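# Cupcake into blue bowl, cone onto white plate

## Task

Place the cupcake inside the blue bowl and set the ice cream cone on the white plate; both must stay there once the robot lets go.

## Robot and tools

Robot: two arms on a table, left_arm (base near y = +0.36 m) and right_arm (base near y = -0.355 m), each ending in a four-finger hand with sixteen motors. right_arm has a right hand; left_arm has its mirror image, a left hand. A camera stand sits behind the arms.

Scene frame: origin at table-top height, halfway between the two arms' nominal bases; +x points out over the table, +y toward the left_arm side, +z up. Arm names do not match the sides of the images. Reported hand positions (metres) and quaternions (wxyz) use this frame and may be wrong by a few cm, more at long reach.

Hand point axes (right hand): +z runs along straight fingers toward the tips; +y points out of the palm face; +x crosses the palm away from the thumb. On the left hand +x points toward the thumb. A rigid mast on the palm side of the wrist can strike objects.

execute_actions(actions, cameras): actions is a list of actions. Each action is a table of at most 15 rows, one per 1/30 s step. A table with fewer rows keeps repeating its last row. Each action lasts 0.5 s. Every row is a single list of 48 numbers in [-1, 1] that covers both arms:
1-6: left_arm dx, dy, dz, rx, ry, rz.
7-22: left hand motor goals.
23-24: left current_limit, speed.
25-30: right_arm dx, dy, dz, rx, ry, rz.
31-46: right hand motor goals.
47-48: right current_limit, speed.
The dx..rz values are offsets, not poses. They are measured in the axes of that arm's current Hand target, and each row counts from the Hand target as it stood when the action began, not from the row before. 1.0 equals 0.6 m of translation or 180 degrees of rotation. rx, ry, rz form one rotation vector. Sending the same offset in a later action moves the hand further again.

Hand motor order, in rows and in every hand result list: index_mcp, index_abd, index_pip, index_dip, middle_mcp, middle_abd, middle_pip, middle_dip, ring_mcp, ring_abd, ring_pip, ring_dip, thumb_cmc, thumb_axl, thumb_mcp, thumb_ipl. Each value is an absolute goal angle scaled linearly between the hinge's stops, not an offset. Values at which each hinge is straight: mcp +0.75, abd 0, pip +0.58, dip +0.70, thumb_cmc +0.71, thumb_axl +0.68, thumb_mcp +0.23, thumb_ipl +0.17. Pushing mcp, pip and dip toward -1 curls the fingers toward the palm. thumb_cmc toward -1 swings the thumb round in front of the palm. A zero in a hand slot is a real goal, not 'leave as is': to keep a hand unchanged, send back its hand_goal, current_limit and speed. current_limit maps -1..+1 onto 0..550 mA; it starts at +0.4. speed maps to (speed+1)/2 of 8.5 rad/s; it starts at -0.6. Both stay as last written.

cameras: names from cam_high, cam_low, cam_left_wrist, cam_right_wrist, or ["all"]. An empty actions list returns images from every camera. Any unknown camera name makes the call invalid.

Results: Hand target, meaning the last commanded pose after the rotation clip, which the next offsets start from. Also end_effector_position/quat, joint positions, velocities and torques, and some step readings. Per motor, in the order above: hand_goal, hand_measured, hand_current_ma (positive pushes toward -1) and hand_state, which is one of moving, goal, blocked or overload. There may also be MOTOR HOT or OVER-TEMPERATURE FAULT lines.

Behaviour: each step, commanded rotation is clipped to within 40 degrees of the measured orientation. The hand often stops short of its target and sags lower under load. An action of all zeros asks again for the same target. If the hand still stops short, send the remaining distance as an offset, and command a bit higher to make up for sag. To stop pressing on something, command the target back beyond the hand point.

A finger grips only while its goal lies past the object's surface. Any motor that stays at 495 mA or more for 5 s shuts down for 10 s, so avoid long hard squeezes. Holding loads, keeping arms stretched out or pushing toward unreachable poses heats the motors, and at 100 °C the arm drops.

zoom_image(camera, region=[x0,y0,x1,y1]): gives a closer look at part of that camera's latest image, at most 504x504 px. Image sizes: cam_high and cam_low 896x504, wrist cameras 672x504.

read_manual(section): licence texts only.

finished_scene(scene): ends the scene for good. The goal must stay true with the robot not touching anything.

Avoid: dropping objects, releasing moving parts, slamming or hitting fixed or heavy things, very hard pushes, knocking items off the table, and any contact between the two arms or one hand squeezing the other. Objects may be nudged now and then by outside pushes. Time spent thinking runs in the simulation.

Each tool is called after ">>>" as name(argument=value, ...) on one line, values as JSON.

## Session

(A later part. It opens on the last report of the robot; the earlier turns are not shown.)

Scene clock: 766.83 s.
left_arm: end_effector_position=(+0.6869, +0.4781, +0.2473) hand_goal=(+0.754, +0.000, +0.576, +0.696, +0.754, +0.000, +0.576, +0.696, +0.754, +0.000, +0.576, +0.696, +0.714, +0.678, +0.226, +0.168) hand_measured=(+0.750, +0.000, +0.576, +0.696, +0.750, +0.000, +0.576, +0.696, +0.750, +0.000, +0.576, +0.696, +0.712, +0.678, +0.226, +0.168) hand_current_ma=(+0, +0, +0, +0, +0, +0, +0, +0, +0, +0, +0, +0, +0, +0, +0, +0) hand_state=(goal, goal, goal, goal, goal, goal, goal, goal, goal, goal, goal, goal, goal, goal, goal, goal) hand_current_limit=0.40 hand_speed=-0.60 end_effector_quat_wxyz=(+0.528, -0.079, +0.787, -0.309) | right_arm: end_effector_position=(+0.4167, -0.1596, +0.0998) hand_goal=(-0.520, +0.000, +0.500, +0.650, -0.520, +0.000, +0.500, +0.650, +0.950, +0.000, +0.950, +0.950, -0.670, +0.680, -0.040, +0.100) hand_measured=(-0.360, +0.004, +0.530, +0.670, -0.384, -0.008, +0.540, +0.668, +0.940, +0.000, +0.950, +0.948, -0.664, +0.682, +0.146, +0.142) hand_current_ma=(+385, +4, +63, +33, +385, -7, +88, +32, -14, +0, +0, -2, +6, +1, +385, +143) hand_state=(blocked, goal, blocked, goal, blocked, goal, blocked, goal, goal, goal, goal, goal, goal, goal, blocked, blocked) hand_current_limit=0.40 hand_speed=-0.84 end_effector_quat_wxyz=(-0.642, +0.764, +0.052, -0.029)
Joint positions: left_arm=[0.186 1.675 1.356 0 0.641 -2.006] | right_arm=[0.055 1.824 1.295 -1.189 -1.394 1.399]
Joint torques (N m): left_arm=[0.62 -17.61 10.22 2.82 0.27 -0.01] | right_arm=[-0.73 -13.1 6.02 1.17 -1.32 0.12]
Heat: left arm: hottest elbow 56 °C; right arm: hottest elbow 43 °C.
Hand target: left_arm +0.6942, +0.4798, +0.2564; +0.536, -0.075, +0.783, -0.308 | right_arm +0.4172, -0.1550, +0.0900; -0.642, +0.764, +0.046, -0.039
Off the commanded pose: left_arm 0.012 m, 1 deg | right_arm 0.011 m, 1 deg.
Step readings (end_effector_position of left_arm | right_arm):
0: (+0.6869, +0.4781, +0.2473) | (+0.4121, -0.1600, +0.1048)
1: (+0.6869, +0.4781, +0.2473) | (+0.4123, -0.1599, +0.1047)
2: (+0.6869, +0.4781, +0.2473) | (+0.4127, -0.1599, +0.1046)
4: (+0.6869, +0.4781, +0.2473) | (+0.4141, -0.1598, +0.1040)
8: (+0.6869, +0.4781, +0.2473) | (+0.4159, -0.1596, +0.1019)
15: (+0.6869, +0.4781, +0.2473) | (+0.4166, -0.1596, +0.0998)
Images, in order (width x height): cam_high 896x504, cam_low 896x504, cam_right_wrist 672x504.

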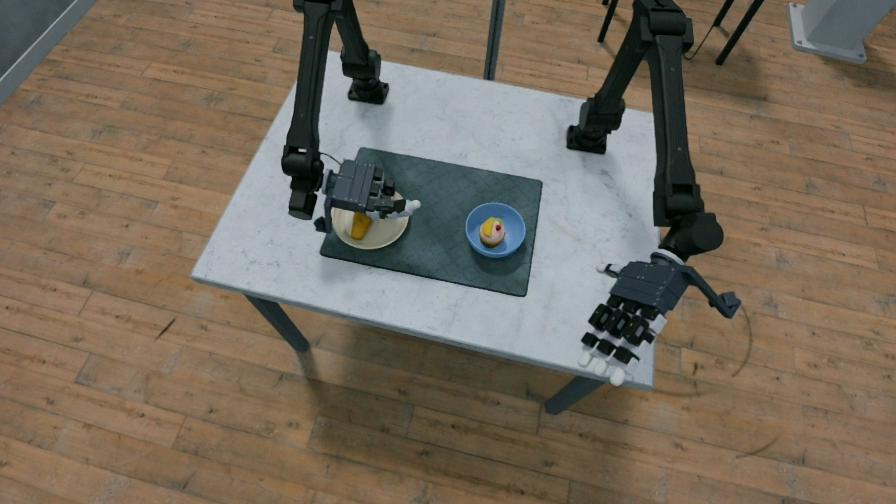

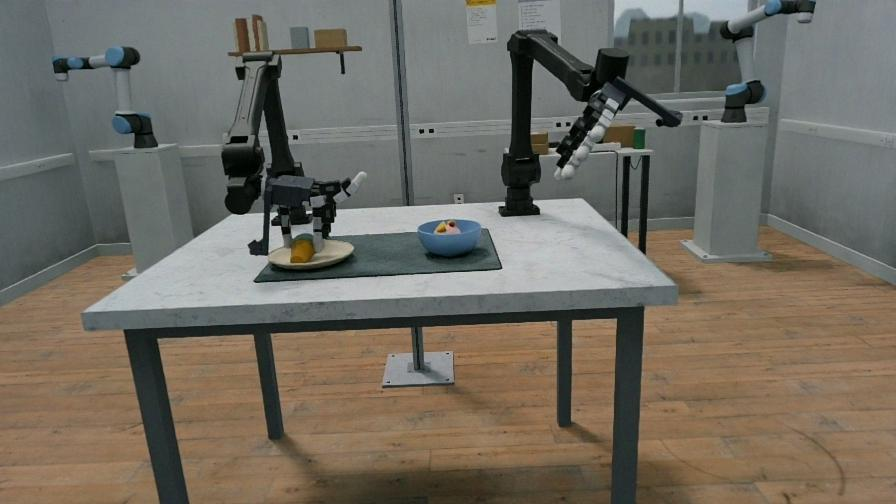

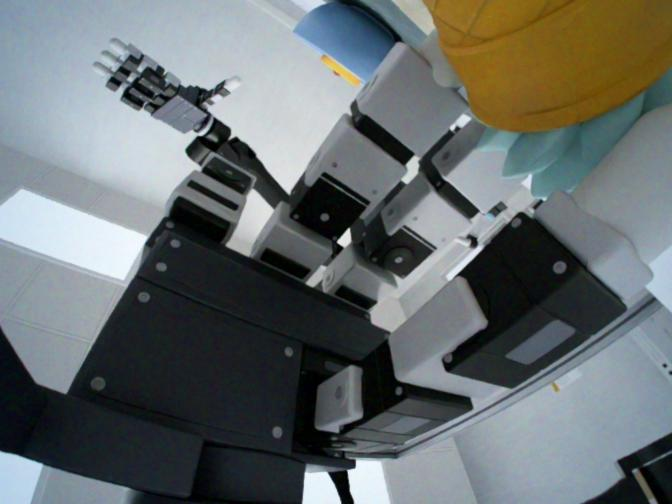

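>>> execute_actions(actions=[[[0,0,0,0,0,0,0.754,0,0.576,0.696,0.754,0,0.576,0.696,0.754,0,0.576,0.696,0.714,0.678,0.226,0.168,0.4,-0.6,0,-0.01,-0.0017,0,0,0,-0.36,0,0.53,0.67,-0.38,0,0.54,0.67,0.95,0,0.95,0.95,-0.67,0.68,0.14,0.14,0.4,-0.85]],[[0,0,0,0,0,0,0.754,0,0.576,0.696,0.754,0,0.576,0.696,0.754,0,0.576,0.696,0.714,0.678,0.226,0.168,0.4,-0.6,0,0,0,0,0,0,-0.31,0,0.54,0.68,-0.33,0,0.55,0.68,0.95,0,0.95,0.95,-0.67,0.68,0.19,0.15,0.4,-0.87]],[[0,0,0,0,0,0,0.754,0,0.576,0.696,0.754,0,0.576,0.696,0.754,0,0.576,0.696,0.714,0.678,0.226,0.168,0.4,-0.6,0,0,0,0,0,0,-0.2,0,0.56,0.69,-0.2,0,0.56,0.69,0.95,0,0.95,0.95,-0.67,0.68,0.28,0.17,0.4,-0.85]]], cameras=["cam_low", "cam_right_wrist"])

>>> zoom_image(camera="cam_low", region=[250, 190, 370, 290])

Scene clock: 786.80 s.
left_arm: end_effector_position=(+0.6869, +0.4781, +0.2473) hand_goal=(+0.754, +0.000, +0.576, +0.696, +0.754, +0.000, +0.576, +0.696, +0.754, +0.000, +0.576, +0.696, +0.714, +0.678, +0.226, +0.168) hand_measured=(+0.750, +0.000, +0.576, +0.696, +0.750, +0.000, +0.576, +0.696, +0.750, +0.000, +0.576, +0.696, +0.712, +0.678, +0.226, +0.168) hand_current_ma=(+0, +0, +0, +0, +0, +0, +0, +0, +0, +0, +0, +0, +0, +0, +0, +0) hand_state=(goal, goal, goal, goal, goal, goal, goal, goal, goal, goal, goal, goal, goal, goal, goal, goal) hand_current_limit=0.40 hand_speed=-0.60 end_effector_quat_wxyz=(+0.528, -0.079, +0.787, -0.309) | right_arm: end_effector_position=(+0.4162, -0.1596, +0.1000) hand_goal=(-0.200, +0.000, +0.560, +0.690, -0.200, +0.000, +0.560, +0.690, +0.950, +0.000, +0.950, +0.950, -0.670, +0.680, +0.280, +0.170) hand_measured=(-0.210, +0.004, +0.556, +0.688, -0.208, -0.004, +0.556, +0.688, +0.940, +0.000, +0.950, +0.948, -0.668, +0.682, +0.276, +0.168) hand_current_ma=(-13, +2, -4, -3, -10, -3, -4, -2, -14, +0, +0, -2, +1, +1, -6, -3) hand_state=(goal, goal, goal, goal, goal, goal, goal, goal, goal, goal, goal, goal, goal, goal, goal, goal) hand_current_limit=0.40 hand_speed=-0.85 end_effector_quat_wxyz=(-0.642, +0.765, +0.049, -0.031)
Joint positions: left_arm=[0.186 1.675 1.356 0 0.641 -2.006] | right_arm=[0.055 1.824 1.295 -1.188 -1.394 1.406]
Joint torques (N m): left_arm=[0.56 -17.2 10.19 2.77 0.26 -0.02] | right_arm=[-0.79 -13.74 6.5 0.7 -1.37 0.08]
Heat: left arm: hottest elbow 56 °C; right arm: hottest elbow 43 °C.
Hand target: left_arm +0.6942, +0.4798, +0.2564; +0.536, -0.075, +0.783, -0.308 | right_arm +0.4172, -0.1549, +0.0961; -0.642, +0.764, +0.046, -0.039
Off the commanded pose: left_arm 0.012 m, 1 deg | right_arm 0.006 m, 1 deg.
Step readings (end_effector_position of left_arm | right_arm):
0: (+0.6869, +0.4781, +0.2473) | (+0.4168, -0.1596, +0.0998)
1: (+0.6869, +0.4781, +0.2473) | (+0.4167, -0.1596, +0.0998)
2: (+0.6869, +0.4781, +0.2473) | (+0.4167, -0.1596, +0.0998)
4: (+0.6869, +0.4781, +0.2473) | (+0.4167, -0.1596, +0.0999)
8: (+0.6869, +0.4781, +0.2473) | (+0.4166, -0.1596, +0.0999)
15: (+0.6869, +0.4781, +0.2473) | (+0.4166, -0.1596, +0.0999)
16: (+0.6869, +0.4781, +0.2473) | (+0.4165, -0.1596, +0.0999)
17: (+0.6869, +0.4781, +0.2473) | (+0.4165, -0.1596, +0.0999)
19: (+0.6869, +0.4781, +0.2473) | (+0.4164, -0.1596, +0.0999)
23: (+0.6869, +0.4781, +0.2473) | (+0.4163, -0.1596, +0.0999)
30: (+0.6869, +0.4781, +0.2473) | (+0.4163, -0.1596, +0.0999)
31: (+0.6869, +0.4781, +0.2473) | (+0.4163, -0.1596, +0.0999)
32: (+0.6869, +0.4781, +0.2473) | (+0.4163, -0.1596, +0.0999)
34: (+0.6869, +0.4781, +0.2473) | (+0.4162, -0.1596, +0.1000)
38: (+0.6869, +0.4781, +0.2473) | (+0.4162, -0.1596, +0.1000)
45: (+0.6869, +0.4781, +0.2473) | (+0.4162, -0.1596, +0.1000)
Images, in order (width x height): cam_low 896x504, cam_right_wrist 672x504.

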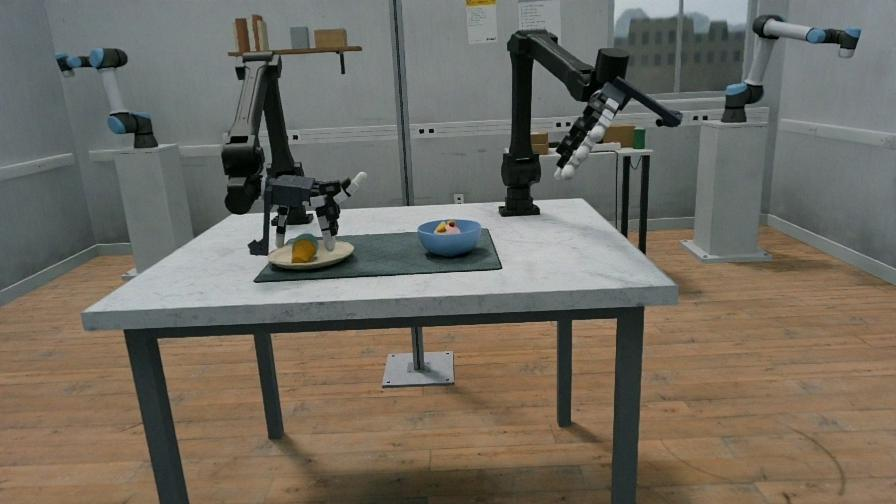

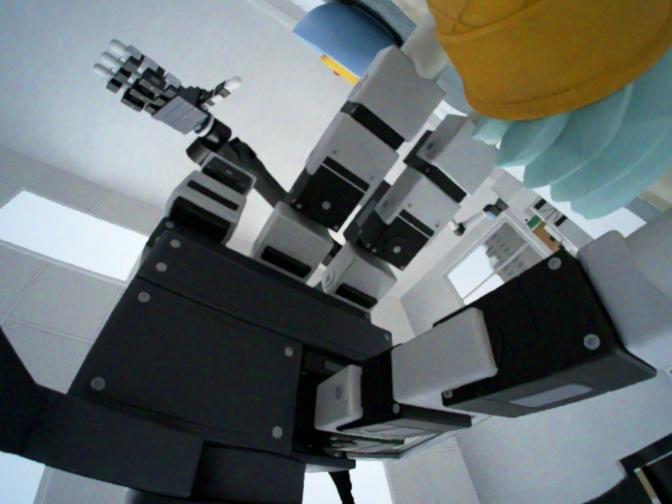

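Scaled by 4.200 from the camera's 896x504 image, which has a finer 1280x720 frame.

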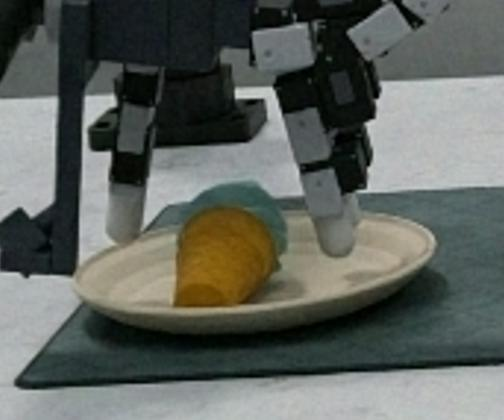

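Released; raise straight up.

>>> execute_actions(actions=[[[0,0,0,0,0,0,0.754,0,0.576,0.696,0.754,0,0.576,0.696,0.754,0,0.576,0.696,0.714,0.678,0.226,0.168,0.4,-0.6,0,-0.0657,-0.0116,0,0,0,-0.2,0,0.56,0.69,-0.2,0,0.56,0.69,0.95,0,0.95,0.95,-0.67,0.68,0.28,0.17,0.4,-0.85]],[[0,0,0,0,0,0,0.754,0,0.576,0.696,0.754,0,0.576,0.696,0.754,0,0.576,0.696,0.714,0.678,0.226,0.168,0.4,-0.6,0,-0.115,-0.02,0,0,0,-0.2,0,0.56,0.69,-0.2,0,0.56,0.69,0.95,0,0.95,0.95,-0.67,0.68,0.28,0.17,0.4,-0.85]]], cameras=["cam_high", "cam_low"])

>>> zoom_image(camera="cam_low", region=[250, 190, 500, 290])

>>> zoom_image(camera="cam_high", region=[310, 150, 550, 290])

Scene clock: 801.33 s.
left_arm: end_effector_position=(+0.6869, +0.4781, +0.2473) hand_goal=(+0.754, +0.000, +0.576, +0.696, +0.754, +0.000, +0.576, +0.696, +0.754, +0.000, +0.576, +0.696, +0.714, +0.678, +0.226, +0.168) hand_measured=(+0.750, +0.000, +0.576, +0.696, +0.750, +0.000, +0.576, +0.696, +0.750, +0.000, +0.576, +0.696, +0.712, +0.678, +0.226, +0.168) hand_current_ma=(+0, +0, +0, +0, +0, +0, +0, +0, +0, +0, +0, +0, +0, +0, +0, +0) hand_state=(goal, goal, goal, goal, goal, goal, goal, goal, goal, goal, goal, goal, goal, goal, goal, goal) hand_current_limit=0.40 hand_speed=-0.60 end_effector_quat_wxyz=(+0.528, -0.079, +0.787, -0.309) | right_arm: end_effector_position=(+0.4089, -0.1597, +0.2045) hand_goal=(-0.200, +0.000, +0.560, +0.690, -0.200, +0.000, +0.560, +0.690, +0.950, +0.000, +0.950, +0.950, -0.670, +0.680, +0.280, +0.170) hand_measured=(-0.208, +0.002, +0.556, +0.688, -0.208, -0.004, +0.556, +0.688, +0.940, +0.000, +0.950, +0.948, -0.668, +0.682, +0.276, +0.168) hand_current_ma=(-12, +2, -4, -3, -9, -2, -4, -2, -14, +0, +0, -2, +1, +1, -5, -3) hand_state=(goal, goal, goal, goal, goal, goal, goal, goal, goal, goal, goal, goal, goal, goal, goal, goal) hand_current_limit=0.40 hand_speed=-0.85 end_effector_quat_wxyz=(-0.642, +0.765, +0.039, -0.036)
Joint positions: left_arm=[0.186 1.675 1.356 0 0.641 -2.006] | right_arm=[0.055 1.697 1.415 -1.406 -1.396 1.458]
Joint torques (N m): left_arm=[0.56 -17.73 10.19 2.71 0.25 -0.02] | right_arm=[-1.14 -12.4 8.88 0.34 -1.23 -0.07]
Heat: left arm: hottest elbow 56 °C; right arm: hottest elbow 43 °C.
Hand target: left_arm +0.6942, +0.4798, +0.2564; +0.536, -0.075, +0.783, -0.308 | right_arm +0.4172, -0.1548, +0.2061; -0.642, +0.765, +0.046, -0.040
Off the commanded pose: left_arm 0.012 m, 1 deg | right_arm 0.010 m, 1 deg.
Step readings (end_effector_position of left_arm | right_arm):
0: (+0.6869, +0.4781, +0.2473) | (+0.4162, -0.1596, +0.1000)
1: (+0.6869, +0.4781, +0.2473) | (+0.4162, -0.1596, +0.1000)
2: (+0.6869, +0.4781, +0.2473) | (+0.4156, -0.1596, +0.1001)
4: (+0.6869, +0.4781, +0.2473) | (+0.4124, -0.1599, +0.1015)
8: (+0.6869, +0.4781, +0.2473) | (+0.4071, -0.1603, +0.1085)
15: (+0.6869, +0.4781, +0.2473) | (+0.4083, -0.1602, +0.1214)
16: (+0.6869, +0.4781, +0.2473) | (+0.4087, -0.1602, +0.1227)
17: (+0.6869, +0.4781, +0.2473) | (+0.4079, -0.1601, +0.1252)
19: (+0.6869, +0.4781, +0.2473) | (+0.4054, -0.1603, +0.1343)
23: (+0.6869, +0.4781, +0.2473) | (+0.4062, -0.1602, +0.1658)
30: (+0.6869, +0.4781, +0.2473) | (+0.4119, -0.1594, +0.2038)
Images, in order (width x height): cam_high 896x504, cam_low 896x504.

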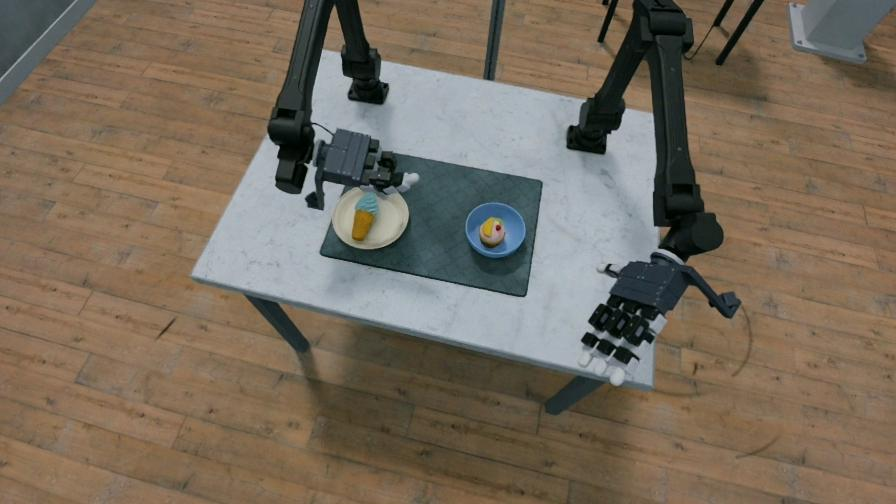

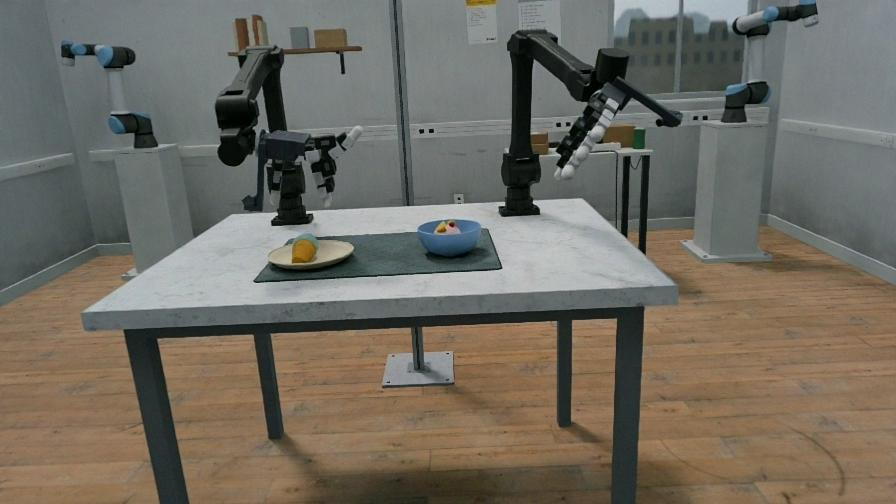

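Scaled by 2.016 from the camera's 896x504 image, which has a finer 1280x720 frame.

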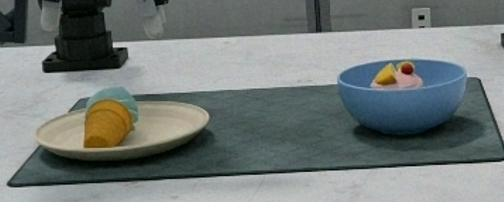

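Scaled by 2.100 from the camera's 896x504 image, which has a finer 1280x720 frame.

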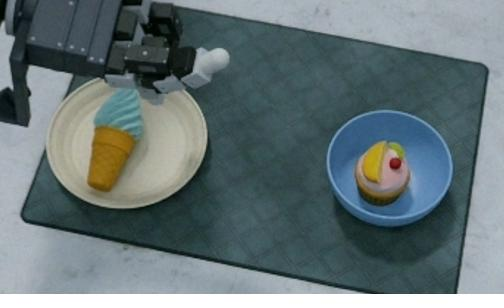

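Both placed.

>>> finished_scene(scene=2)

The scene is finished: the task was done.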